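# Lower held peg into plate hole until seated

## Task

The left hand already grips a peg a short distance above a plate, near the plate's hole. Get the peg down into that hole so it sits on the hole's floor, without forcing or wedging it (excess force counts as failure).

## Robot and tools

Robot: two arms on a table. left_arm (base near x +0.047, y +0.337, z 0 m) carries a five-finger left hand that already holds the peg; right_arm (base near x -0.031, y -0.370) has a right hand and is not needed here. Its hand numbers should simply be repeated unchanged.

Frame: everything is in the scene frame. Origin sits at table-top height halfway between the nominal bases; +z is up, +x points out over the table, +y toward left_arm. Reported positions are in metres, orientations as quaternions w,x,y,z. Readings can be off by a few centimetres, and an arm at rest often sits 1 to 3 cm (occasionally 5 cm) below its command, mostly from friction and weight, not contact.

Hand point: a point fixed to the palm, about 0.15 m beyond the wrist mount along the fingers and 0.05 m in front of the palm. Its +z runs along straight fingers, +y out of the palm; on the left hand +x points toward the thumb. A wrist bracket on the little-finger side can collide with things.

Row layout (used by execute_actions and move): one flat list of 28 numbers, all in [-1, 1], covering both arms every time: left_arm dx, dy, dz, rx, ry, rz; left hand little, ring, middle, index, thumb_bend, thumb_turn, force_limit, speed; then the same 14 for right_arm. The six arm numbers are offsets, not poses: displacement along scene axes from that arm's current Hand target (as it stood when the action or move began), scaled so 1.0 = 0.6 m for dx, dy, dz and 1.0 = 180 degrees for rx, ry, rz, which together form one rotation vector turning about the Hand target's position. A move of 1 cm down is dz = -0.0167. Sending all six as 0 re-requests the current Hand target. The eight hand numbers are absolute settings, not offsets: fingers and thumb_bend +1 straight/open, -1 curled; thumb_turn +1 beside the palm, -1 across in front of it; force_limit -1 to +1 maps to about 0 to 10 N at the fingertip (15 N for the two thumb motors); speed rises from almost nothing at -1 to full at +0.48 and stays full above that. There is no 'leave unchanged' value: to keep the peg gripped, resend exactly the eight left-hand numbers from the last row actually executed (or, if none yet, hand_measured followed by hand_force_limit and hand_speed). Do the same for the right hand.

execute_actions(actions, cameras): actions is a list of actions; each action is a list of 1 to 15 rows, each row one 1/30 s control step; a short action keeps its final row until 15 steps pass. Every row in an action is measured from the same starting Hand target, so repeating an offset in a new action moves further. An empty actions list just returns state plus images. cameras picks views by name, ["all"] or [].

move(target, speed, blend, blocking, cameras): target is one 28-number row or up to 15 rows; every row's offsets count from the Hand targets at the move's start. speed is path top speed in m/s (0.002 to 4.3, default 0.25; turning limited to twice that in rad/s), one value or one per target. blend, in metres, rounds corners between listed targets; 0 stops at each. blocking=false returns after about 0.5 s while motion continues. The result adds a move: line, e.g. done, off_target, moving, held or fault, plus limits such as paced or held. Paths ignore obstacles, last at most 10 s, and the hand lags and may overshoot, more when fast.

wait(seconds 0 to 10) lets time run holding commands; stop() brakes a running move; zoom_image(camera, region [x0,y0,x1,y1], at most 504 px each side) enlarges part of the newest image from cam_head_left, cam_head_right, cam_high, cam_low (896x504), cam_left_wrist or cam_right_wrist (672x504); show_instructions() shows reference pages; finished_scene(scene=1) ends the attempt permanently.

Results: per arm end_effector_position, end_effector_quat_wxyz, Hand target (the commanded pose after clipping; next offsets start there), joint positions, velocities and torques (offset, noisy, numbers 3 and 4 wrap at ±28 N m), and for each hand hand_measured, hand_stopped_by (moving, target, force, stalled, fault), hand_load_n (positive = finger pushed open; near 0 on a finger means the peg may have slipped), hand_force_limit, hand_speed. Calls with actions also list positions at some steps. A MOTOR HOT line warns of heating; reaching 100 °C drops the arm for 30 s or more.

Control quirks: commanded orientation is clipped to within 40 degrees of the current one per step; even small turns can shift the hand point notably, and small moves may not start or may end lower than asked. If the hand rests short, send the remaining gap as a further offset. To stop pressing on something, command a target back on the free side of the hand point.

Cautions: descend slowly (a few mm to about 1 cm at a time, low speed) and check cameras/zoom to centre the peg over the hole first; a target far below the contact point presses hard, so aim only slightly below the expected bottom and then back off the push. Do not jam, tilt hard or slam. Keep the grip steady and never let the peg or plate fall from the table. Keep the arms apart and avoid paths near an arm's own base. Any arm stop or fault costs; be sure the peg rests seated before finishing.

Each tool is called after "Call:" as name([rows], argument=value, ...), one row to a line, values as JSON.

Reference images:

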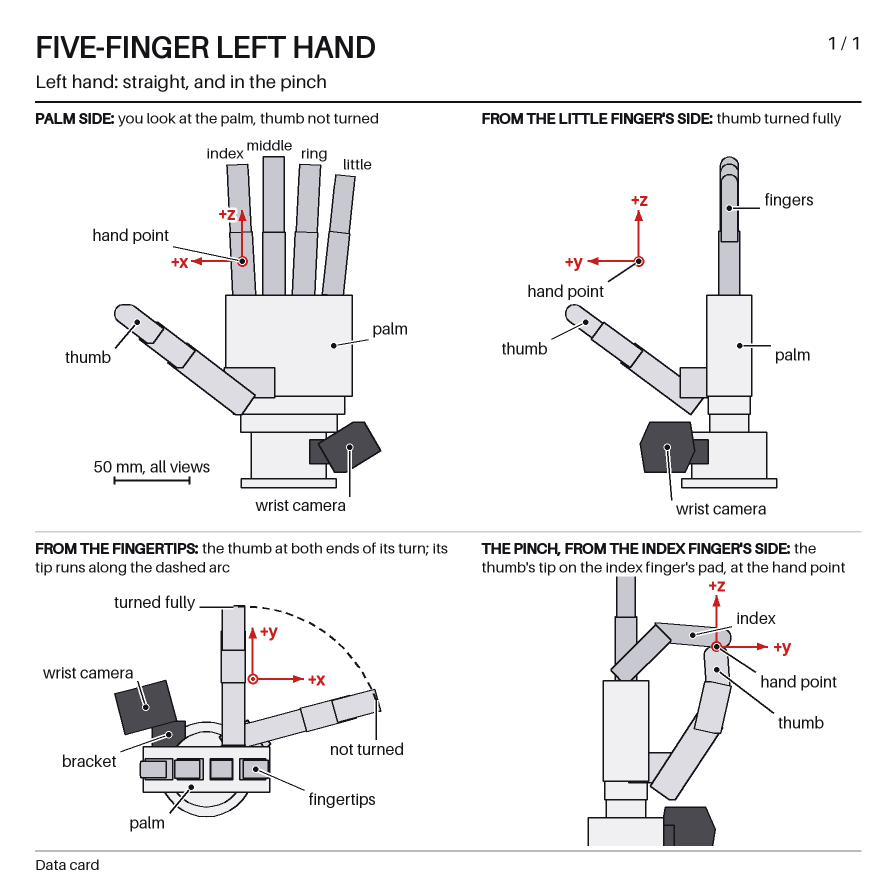

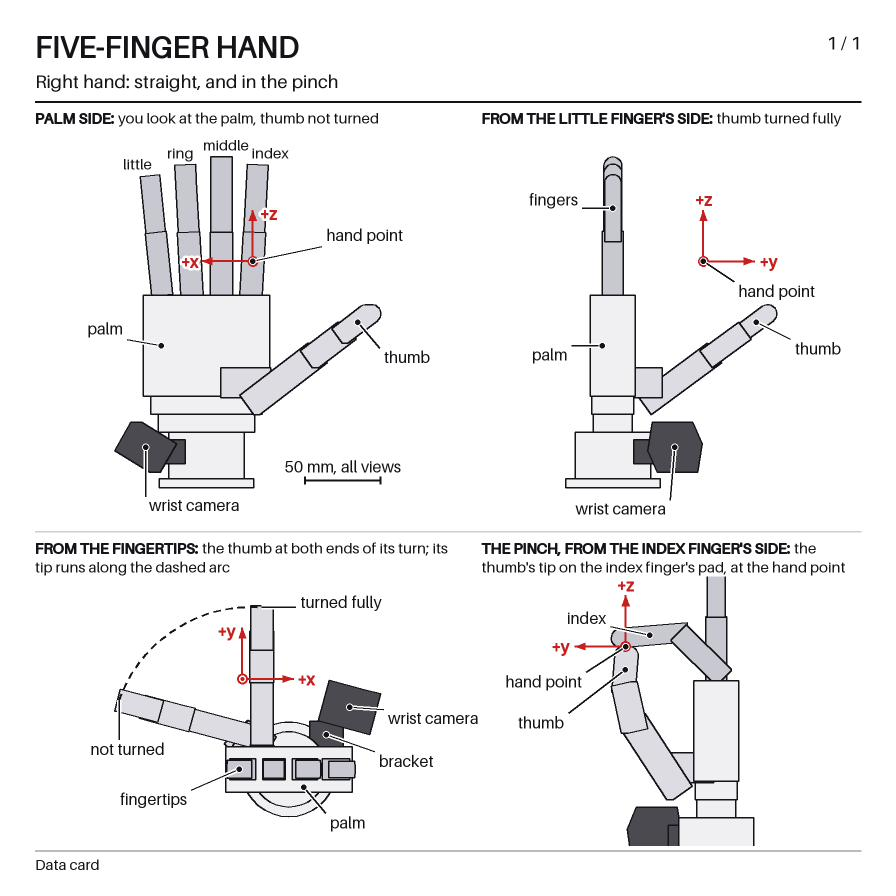

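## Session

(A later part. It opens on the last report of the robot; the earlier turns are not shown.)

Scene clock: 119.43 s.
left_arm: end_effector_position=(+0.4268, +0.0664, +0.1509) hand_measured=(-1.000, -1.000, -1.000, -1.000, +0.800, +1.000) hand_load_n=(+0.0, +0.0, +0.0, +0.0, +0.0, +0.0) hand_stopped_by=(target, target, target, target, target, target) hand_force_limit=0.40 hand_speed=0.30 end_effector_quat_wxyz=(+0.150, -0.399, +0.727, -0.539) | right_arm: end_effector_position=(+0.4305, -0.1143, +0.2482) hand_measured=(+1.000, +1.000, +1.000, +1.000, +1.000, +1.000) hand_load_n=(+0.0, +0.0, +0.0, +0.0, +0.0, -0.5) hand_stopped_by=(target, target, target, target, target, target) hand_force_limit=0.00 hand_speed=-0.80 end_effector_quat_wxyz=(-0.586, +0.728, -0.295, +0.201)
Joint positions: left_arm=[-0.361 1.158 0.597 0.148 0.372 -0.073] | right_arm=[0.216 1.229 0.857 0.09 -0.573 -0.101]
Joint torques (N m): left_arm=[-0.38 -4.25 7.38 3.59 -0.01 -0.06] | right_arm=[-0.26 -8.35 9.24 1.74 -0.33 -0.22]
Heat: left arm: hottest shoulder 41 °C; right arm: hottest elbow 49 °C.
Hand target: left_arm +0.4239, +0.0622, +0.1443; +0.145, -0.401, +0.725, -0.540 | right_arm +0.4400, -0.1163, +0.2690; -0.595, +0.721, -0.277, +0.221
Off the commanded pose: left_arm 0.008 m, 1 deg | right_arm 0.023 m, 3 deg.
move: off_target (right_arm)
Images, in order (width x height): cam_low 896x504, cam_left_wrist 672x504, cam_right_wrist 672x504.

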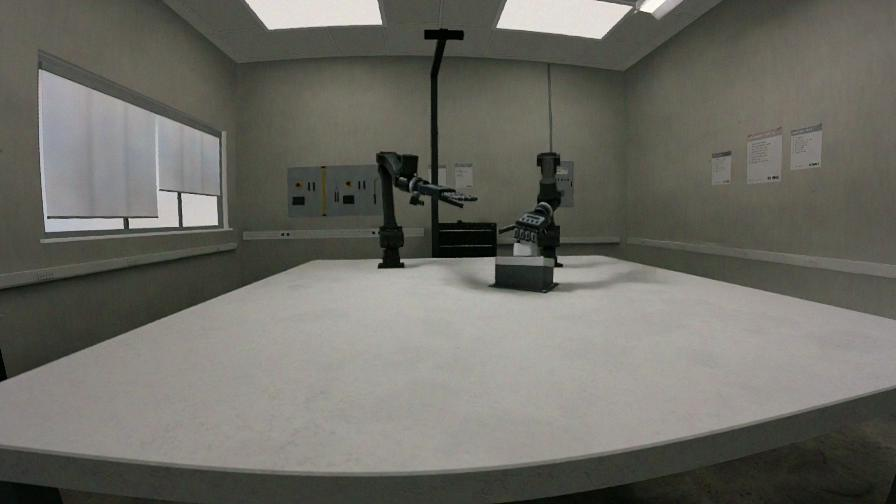

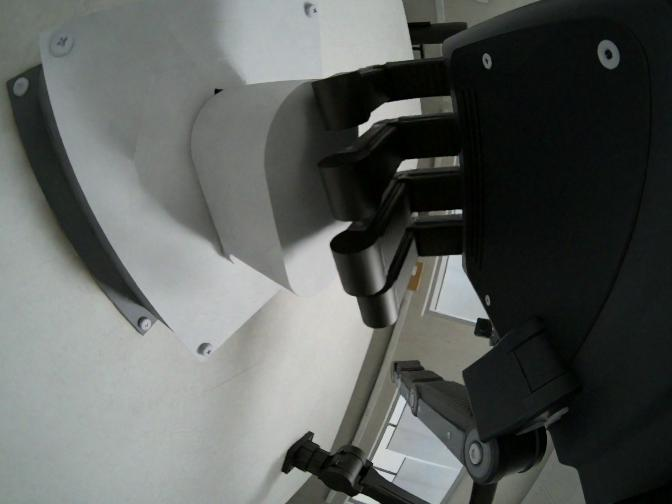

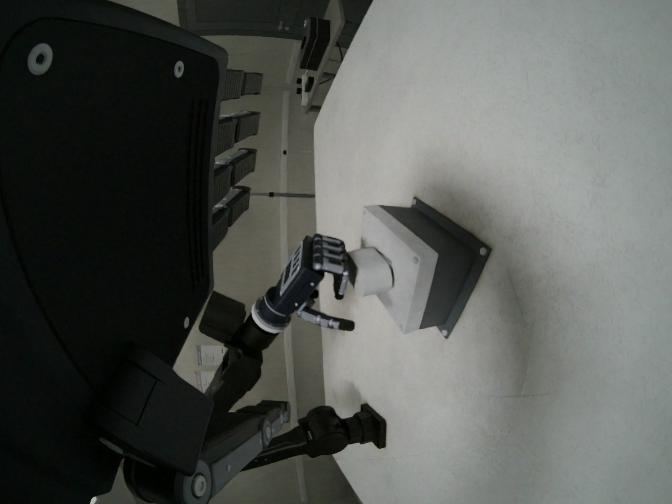

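Call:
move(target=[0,0,-0.01,0,0,0,-1.0,-1.0,-1.0,-1.0,0.8,1.0,0.4,0.3,0,0,0,0,0,0,1,1,1,1,1,1,0,-0.8], speed=0.025, cameras=["cam_low","cam_left_wrist","cam_right_wrist"])

Call:
zoom_image(camera="cam_right_wrist", region=[335, 235, 415, 305])

Call:
zoom_image(camera="cam_right_wrist", region=[365, 245, 405, 305])

Call:
zoom_image(camera="cam_low", region=[500, 230, 560, 270])

Scene clock: 120.80 s.
left_arm: end_effector_position=(+0.4282, +0.0658, +0.1486) hand_measured=(-1.000, -1.000, -1.000, -1.000, +0.800, +1.000) hand_load_n=(-0.5, +0.0, +0.0, +0.0, +0.0, -0.5) hand_stopped_by=(target, target, target, target, target, target) hand_force_limit=0.40 hand_speed=0.30 end_effector_quat_wxyz=(+0.152, -0.397, +0.725, -0.542) | right_arm: end_effector_position=(+0.4305, -0.1143, +0.2482) hand_measured=(+1.000, +1.000, +1.000, +1.000, +1.000, +1.000) hand_load_n=(+0.0, +0.0, +0.0, +0.0, -0.5, +0.0) hand_stopped_by=(target, target, target, target, target, target) hand_force_limit=0.00 hand_speed=-0.80 end_effector_quat_wxyz=(-0.586, +0.728, -0.295, +0.201)
Joint positions: left_arm=[-0.361 1.167 0.59 0.173 0.372 -0.073] | right_arm=[0.216 1.229 0.857 0.09 -0.573 -0.101]
Joint torques (N m): left_arm=[-0.21 -4.13 7.08 3.38 0 -0.06] | right_arm=[-0.26 -8.35 9.24 1.76 -0.33 -0.22]
Heat: left arm: hottest shoulder 41 °C; right arm: hottest elbow 49 °C.
Hand target: left_arm +0.4240, +0.0622, +0.1384; +0.145, -0.401, +0.725, -0.540 | right_arm +0.4400, -0.1163, +0.2690; -0.595, +0.721, -0.277, +0.221
Off the commanded pose: left_arm 0.012 m, 1 deg | right_arm 0.023 m, 3 deg.
move: off_target (left_arm, right_arm)
Images, in order (width x height): cam_low 896x504, cam_left_wrist 672x504, cam_right_wrist 672x504.

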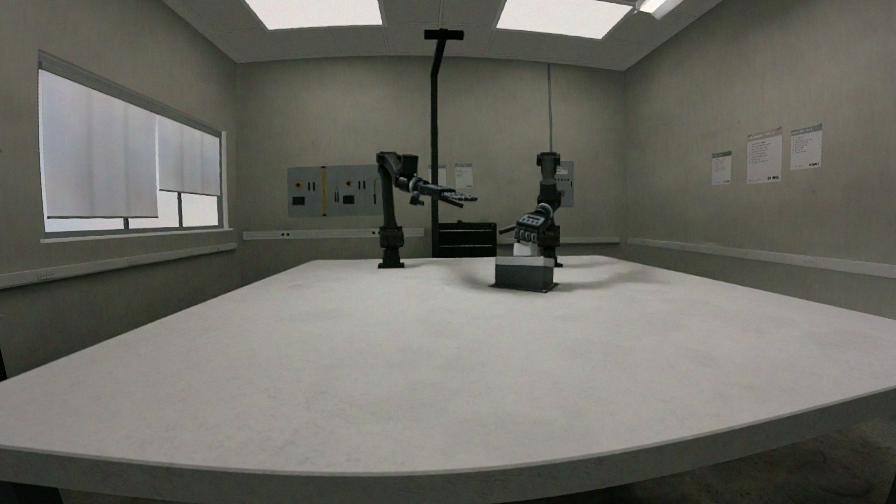

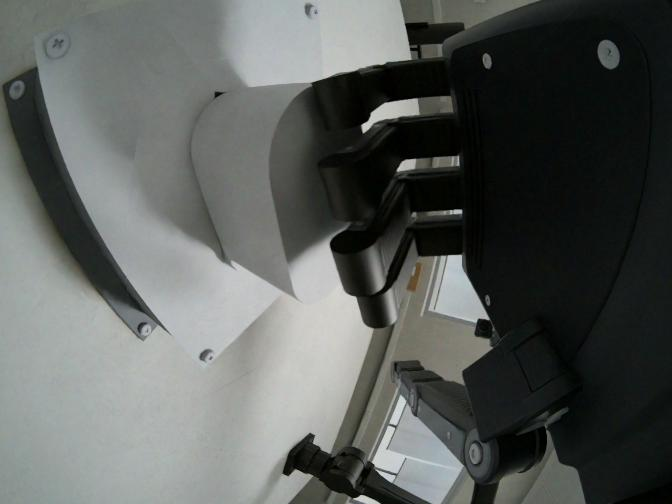

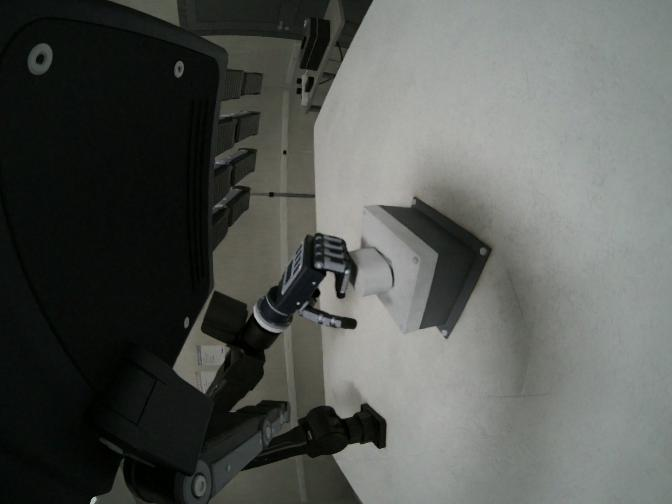

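Scaled by 6.300 from the camera's 672x504 image, which has a finer 960x720 frame.

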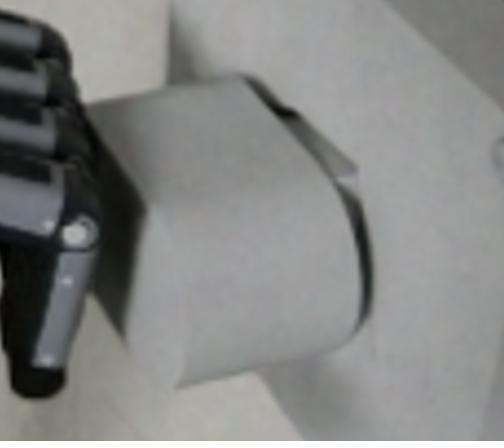

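Scaled by 8.400 from the camera's 672x504 image, which has a finer 960x720 frame.

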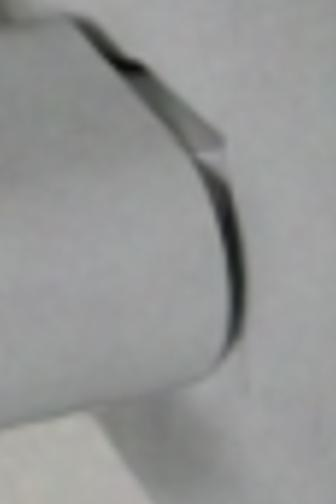

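Scaled by 8.400 from the camera's 896x504 image, which has a finer 1280x720 frame.

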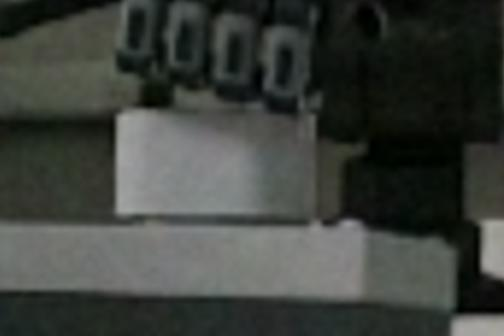

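Call:
move(target=[-0.003,0,-0.012,0,0,0,-1.0,-1.0,-1.0,-1.0,0.8,1.0,0.4,0.3,0,0,0,0,0,0,1,1,1,1,1,1,0,-0.8], speed=0.025, cameras=["cam_low","cam_right_wrist"])

Call:
zoom_image(camera="cam_right_wrist", region=[365, 245, 405, 305])

Call:
zoom_image(camera="cam_low", region=[500, 230, 560, 270])

Scene clock: 121.97 s.
left_arm: end_effector_position=(+0.4287, +0.0650, +0.1474) hand_measured=(-1.000, -1.000, -1.000, -1.000, +0.800, +1.000) hand_load_n=(-1.0, +0.0, +0.0, +0.0, +0.0, -0.5) hand_stopped_by=(target, target, target, target, target, target) hand_force_limit=0.40 hand_speed=0.30 end_effector_quat_wxyz=(+0.157, -0.393, +0.722, -0.547) | right_arm: end_effector_position=(+0.4305, -0.1143, +0.2482) hand_measured=(+1.000, +1.000, +1.000, +1.000, +1.000, +1.000) hand_load_n=(+0.0, -0.5, +0.0, +0.0, +0.0, +0.0) hand_stopped_by=(target, target, target, target, target, target) hand_force_limit=0.00 hand_speed=-0.80 end_effector_quat_wxyz=(-0.586, +0.728, -0.295, +0.201)
Joint positions: left_arm=[-0.363 1.171 0.579 0.205 0.371 -0.073] | right_arm=[0.216 1.229 0.857 0.09 -0.573 -0.101]
Joint torques (N m): left_arm=[-0.26 -3.72 6.68 3.06 -0.03 -0.06] | right_arm=[-0.21 -8.29 9.22 1.74 -0.33 -0.22]
Heat: left arm: hottest elbow 41 °C; right arm: hottest elbow 49 °C.
Hand target: left_arm +0.4222, +0.0622, +0.1312; +0.145, -0.401, +0.725, -0.540 | right_arm +0.4400, -0.1163, +0.2690; -0.595, +0.721, -0.277, +0.221
Off the commanded pose: left_arm 0.018 m, 2 deg | right_arm 0.023 m, 3 deg.
move: off_target (left_arm, right_arm)
Images, in order (width x height): cam_low 896x504, cam_right_wrist 672x504.

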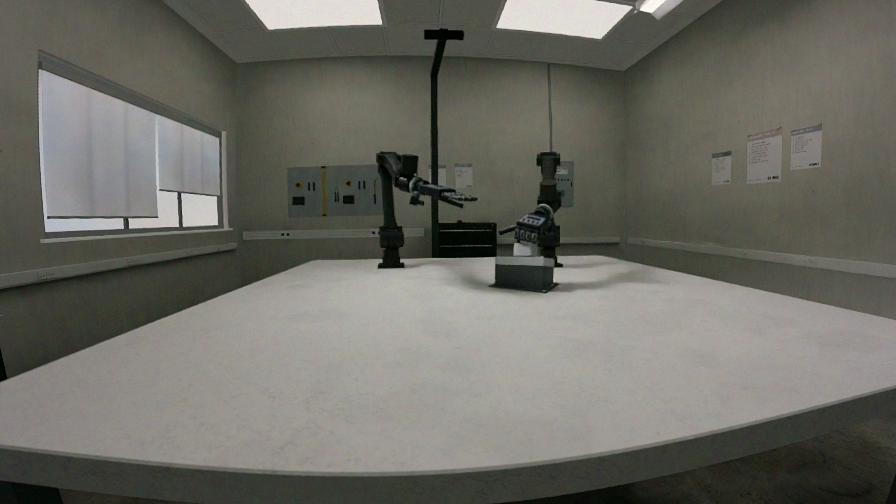

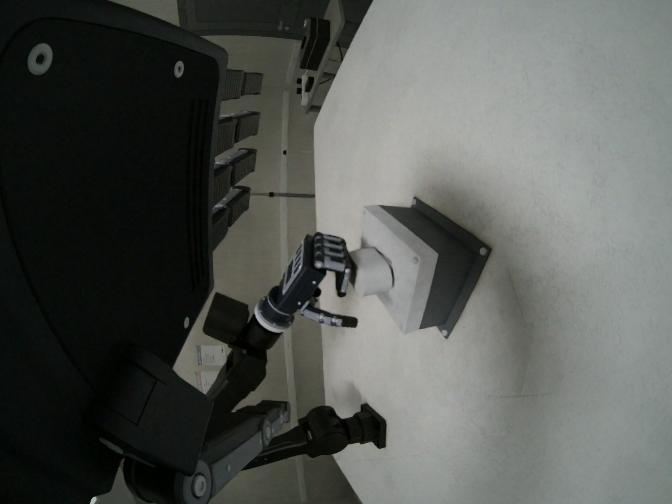

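Scaled by 8.400 from the camera's 672x504 image, which has a finer 960x720 frame.

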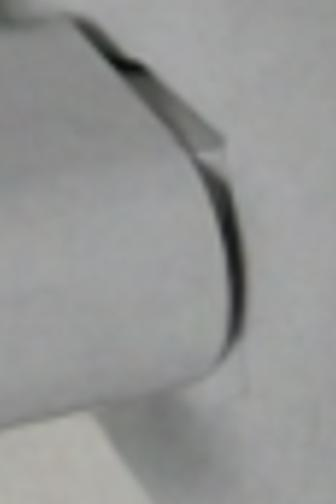

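Scaled by 8.400 from the camera's 896x504 image, which has a finer 1280x720 frame.

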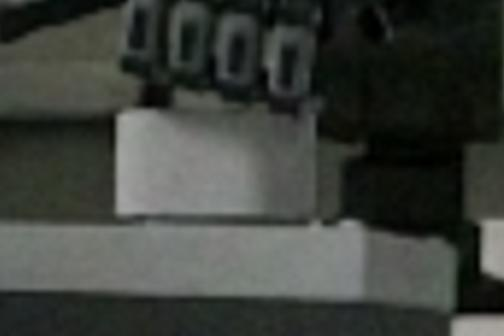

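Call:
move(target=[0.003,0,0.10,0,0,0,-1.0,-1.0,-1.0,-1.0,0.8,1.0,0.4,0.3,0,0,0,0,0,0,1,1,1,1,1,1,0,-0.8], speed=0.06, cameras=["cam_low","cam_left_wrist","cam_right_wrist"])

Call:
zoom_image(camera="cam_right_wrist", region=[335, 235, 415, 305])

Call:
zoom_image(camera="cam_low", region=[500, 230, 560, 270])

Scene clock: 123.83 s.
left_arm: end_effector_position=(+0.4133, +0.0714, +0.1660) hand_measured=(-1.000, -1.000, -1.000, -1.000, +0.800, +1.000) hand_load_n=(+0.0, +0.0, +0.0, +0.5, +0.0, +0.0) hand_stopped_by=(target, target, target, target, target, target) hand_force_limit=0.40 hand_speed=0.30 end_effector_quat_wxyz=(+0.141, -0.407, +0.732, -0.528) | right_arm: end_effector_position=(+0.4305, -0.1143, +0.2482) hand_measured=(+1.000, +1.000, +1.000, +1.000, +1.000, +1.000) hand_load_n=(+0.0, +0.0, +0.0, +0.0, +0.0, +0.0) hand_stopped_by=(target, target, target, target, target, target) hand_force_limit=0.00 hand_speed=-0.80 end_effector_quat_wxyz=(-0.586, +0.728, -0.295, +0.201)
Joint positions: left_arm=[-0.363 1.089 0.614 0.027 0.37 -0.074] | right_arm=[0.216 1.229 0.857 0.09 -0.573 -0.101]
Joint torques (N m): left_arm=[-0.03 -4.89 13.35 1.51 0.12 -0.06] | right_arm=[-0.15 -8.29 9.24 1.74 -0.33 -0.22]
Heat: left arm: hottest elbow 41 °C; right arm: hottest elbow 49 °C.
Hand target: left_arm +0.4240, +0.0622, +0.1911; +0.145, -0.401, +0.725, -0.540 | right_arm +0.4400, -0.1163, +0.2690; -0.595, +0.721, -0.277, +0.221
Off the commanded pose: left_arm 0.029 m, 2 deg | right_arm 0.023 m, 3 deg.
move: off_target (left_arm, right_arm)
Images, in order (width x height): cam_low 896x504, cam_left_wrist 672x504, cam_right_wrist 672x504.

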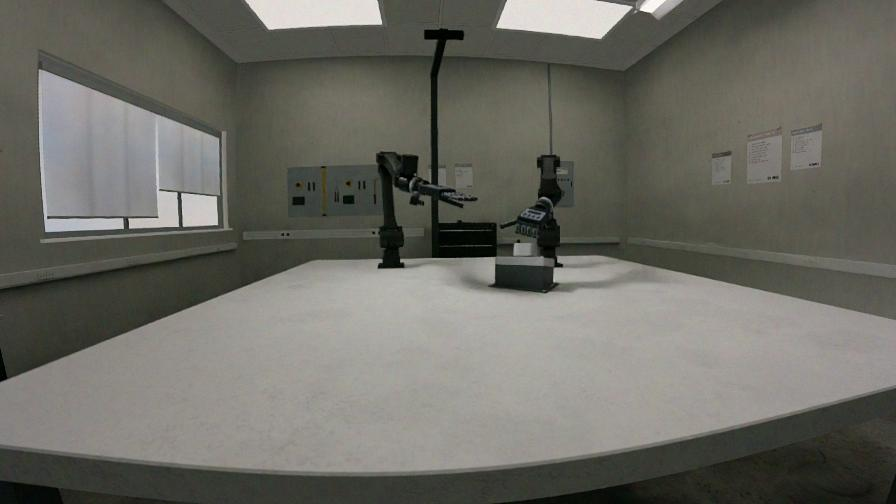

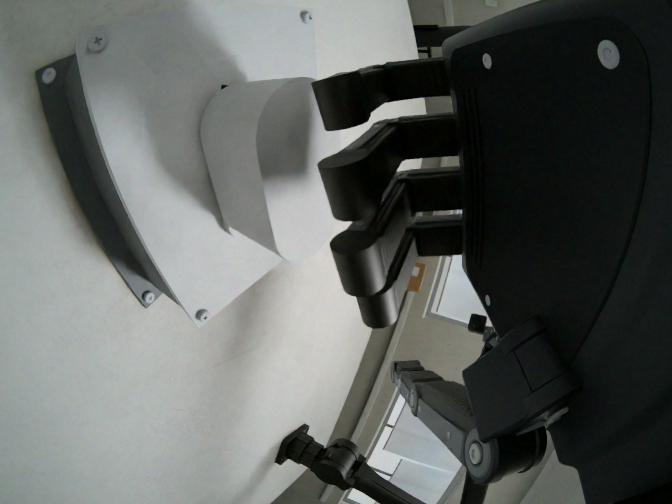

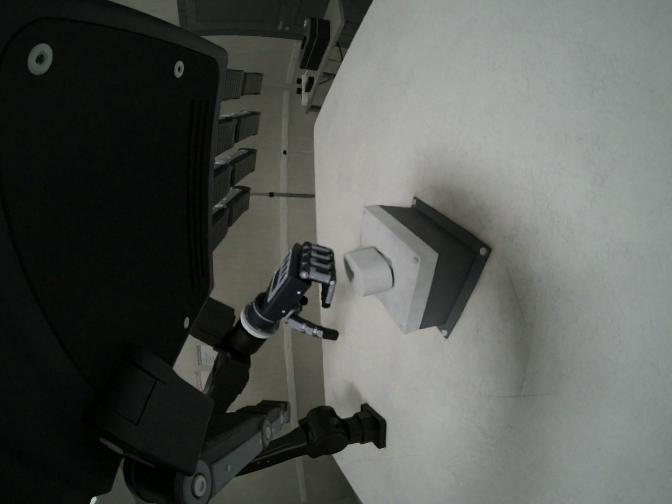

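Scaled by 6.300 from the camera's 672x504 image, which has a finer 960x720 frame.

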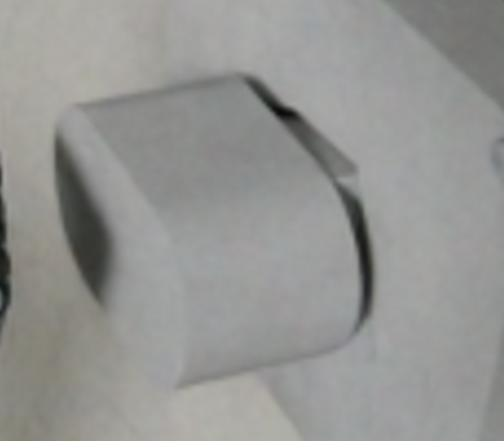

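Scaled by 8.400 from the camera's 896x504 image, which has a finer 1280x720 frame.

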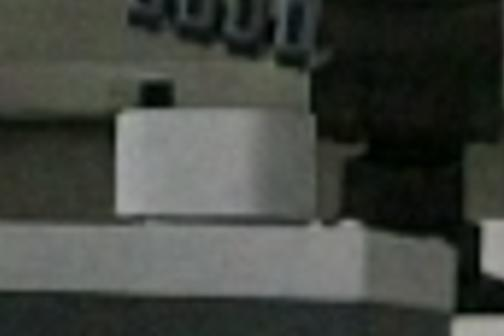

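Call:
finished_scene()

The scene is finished: the task was done.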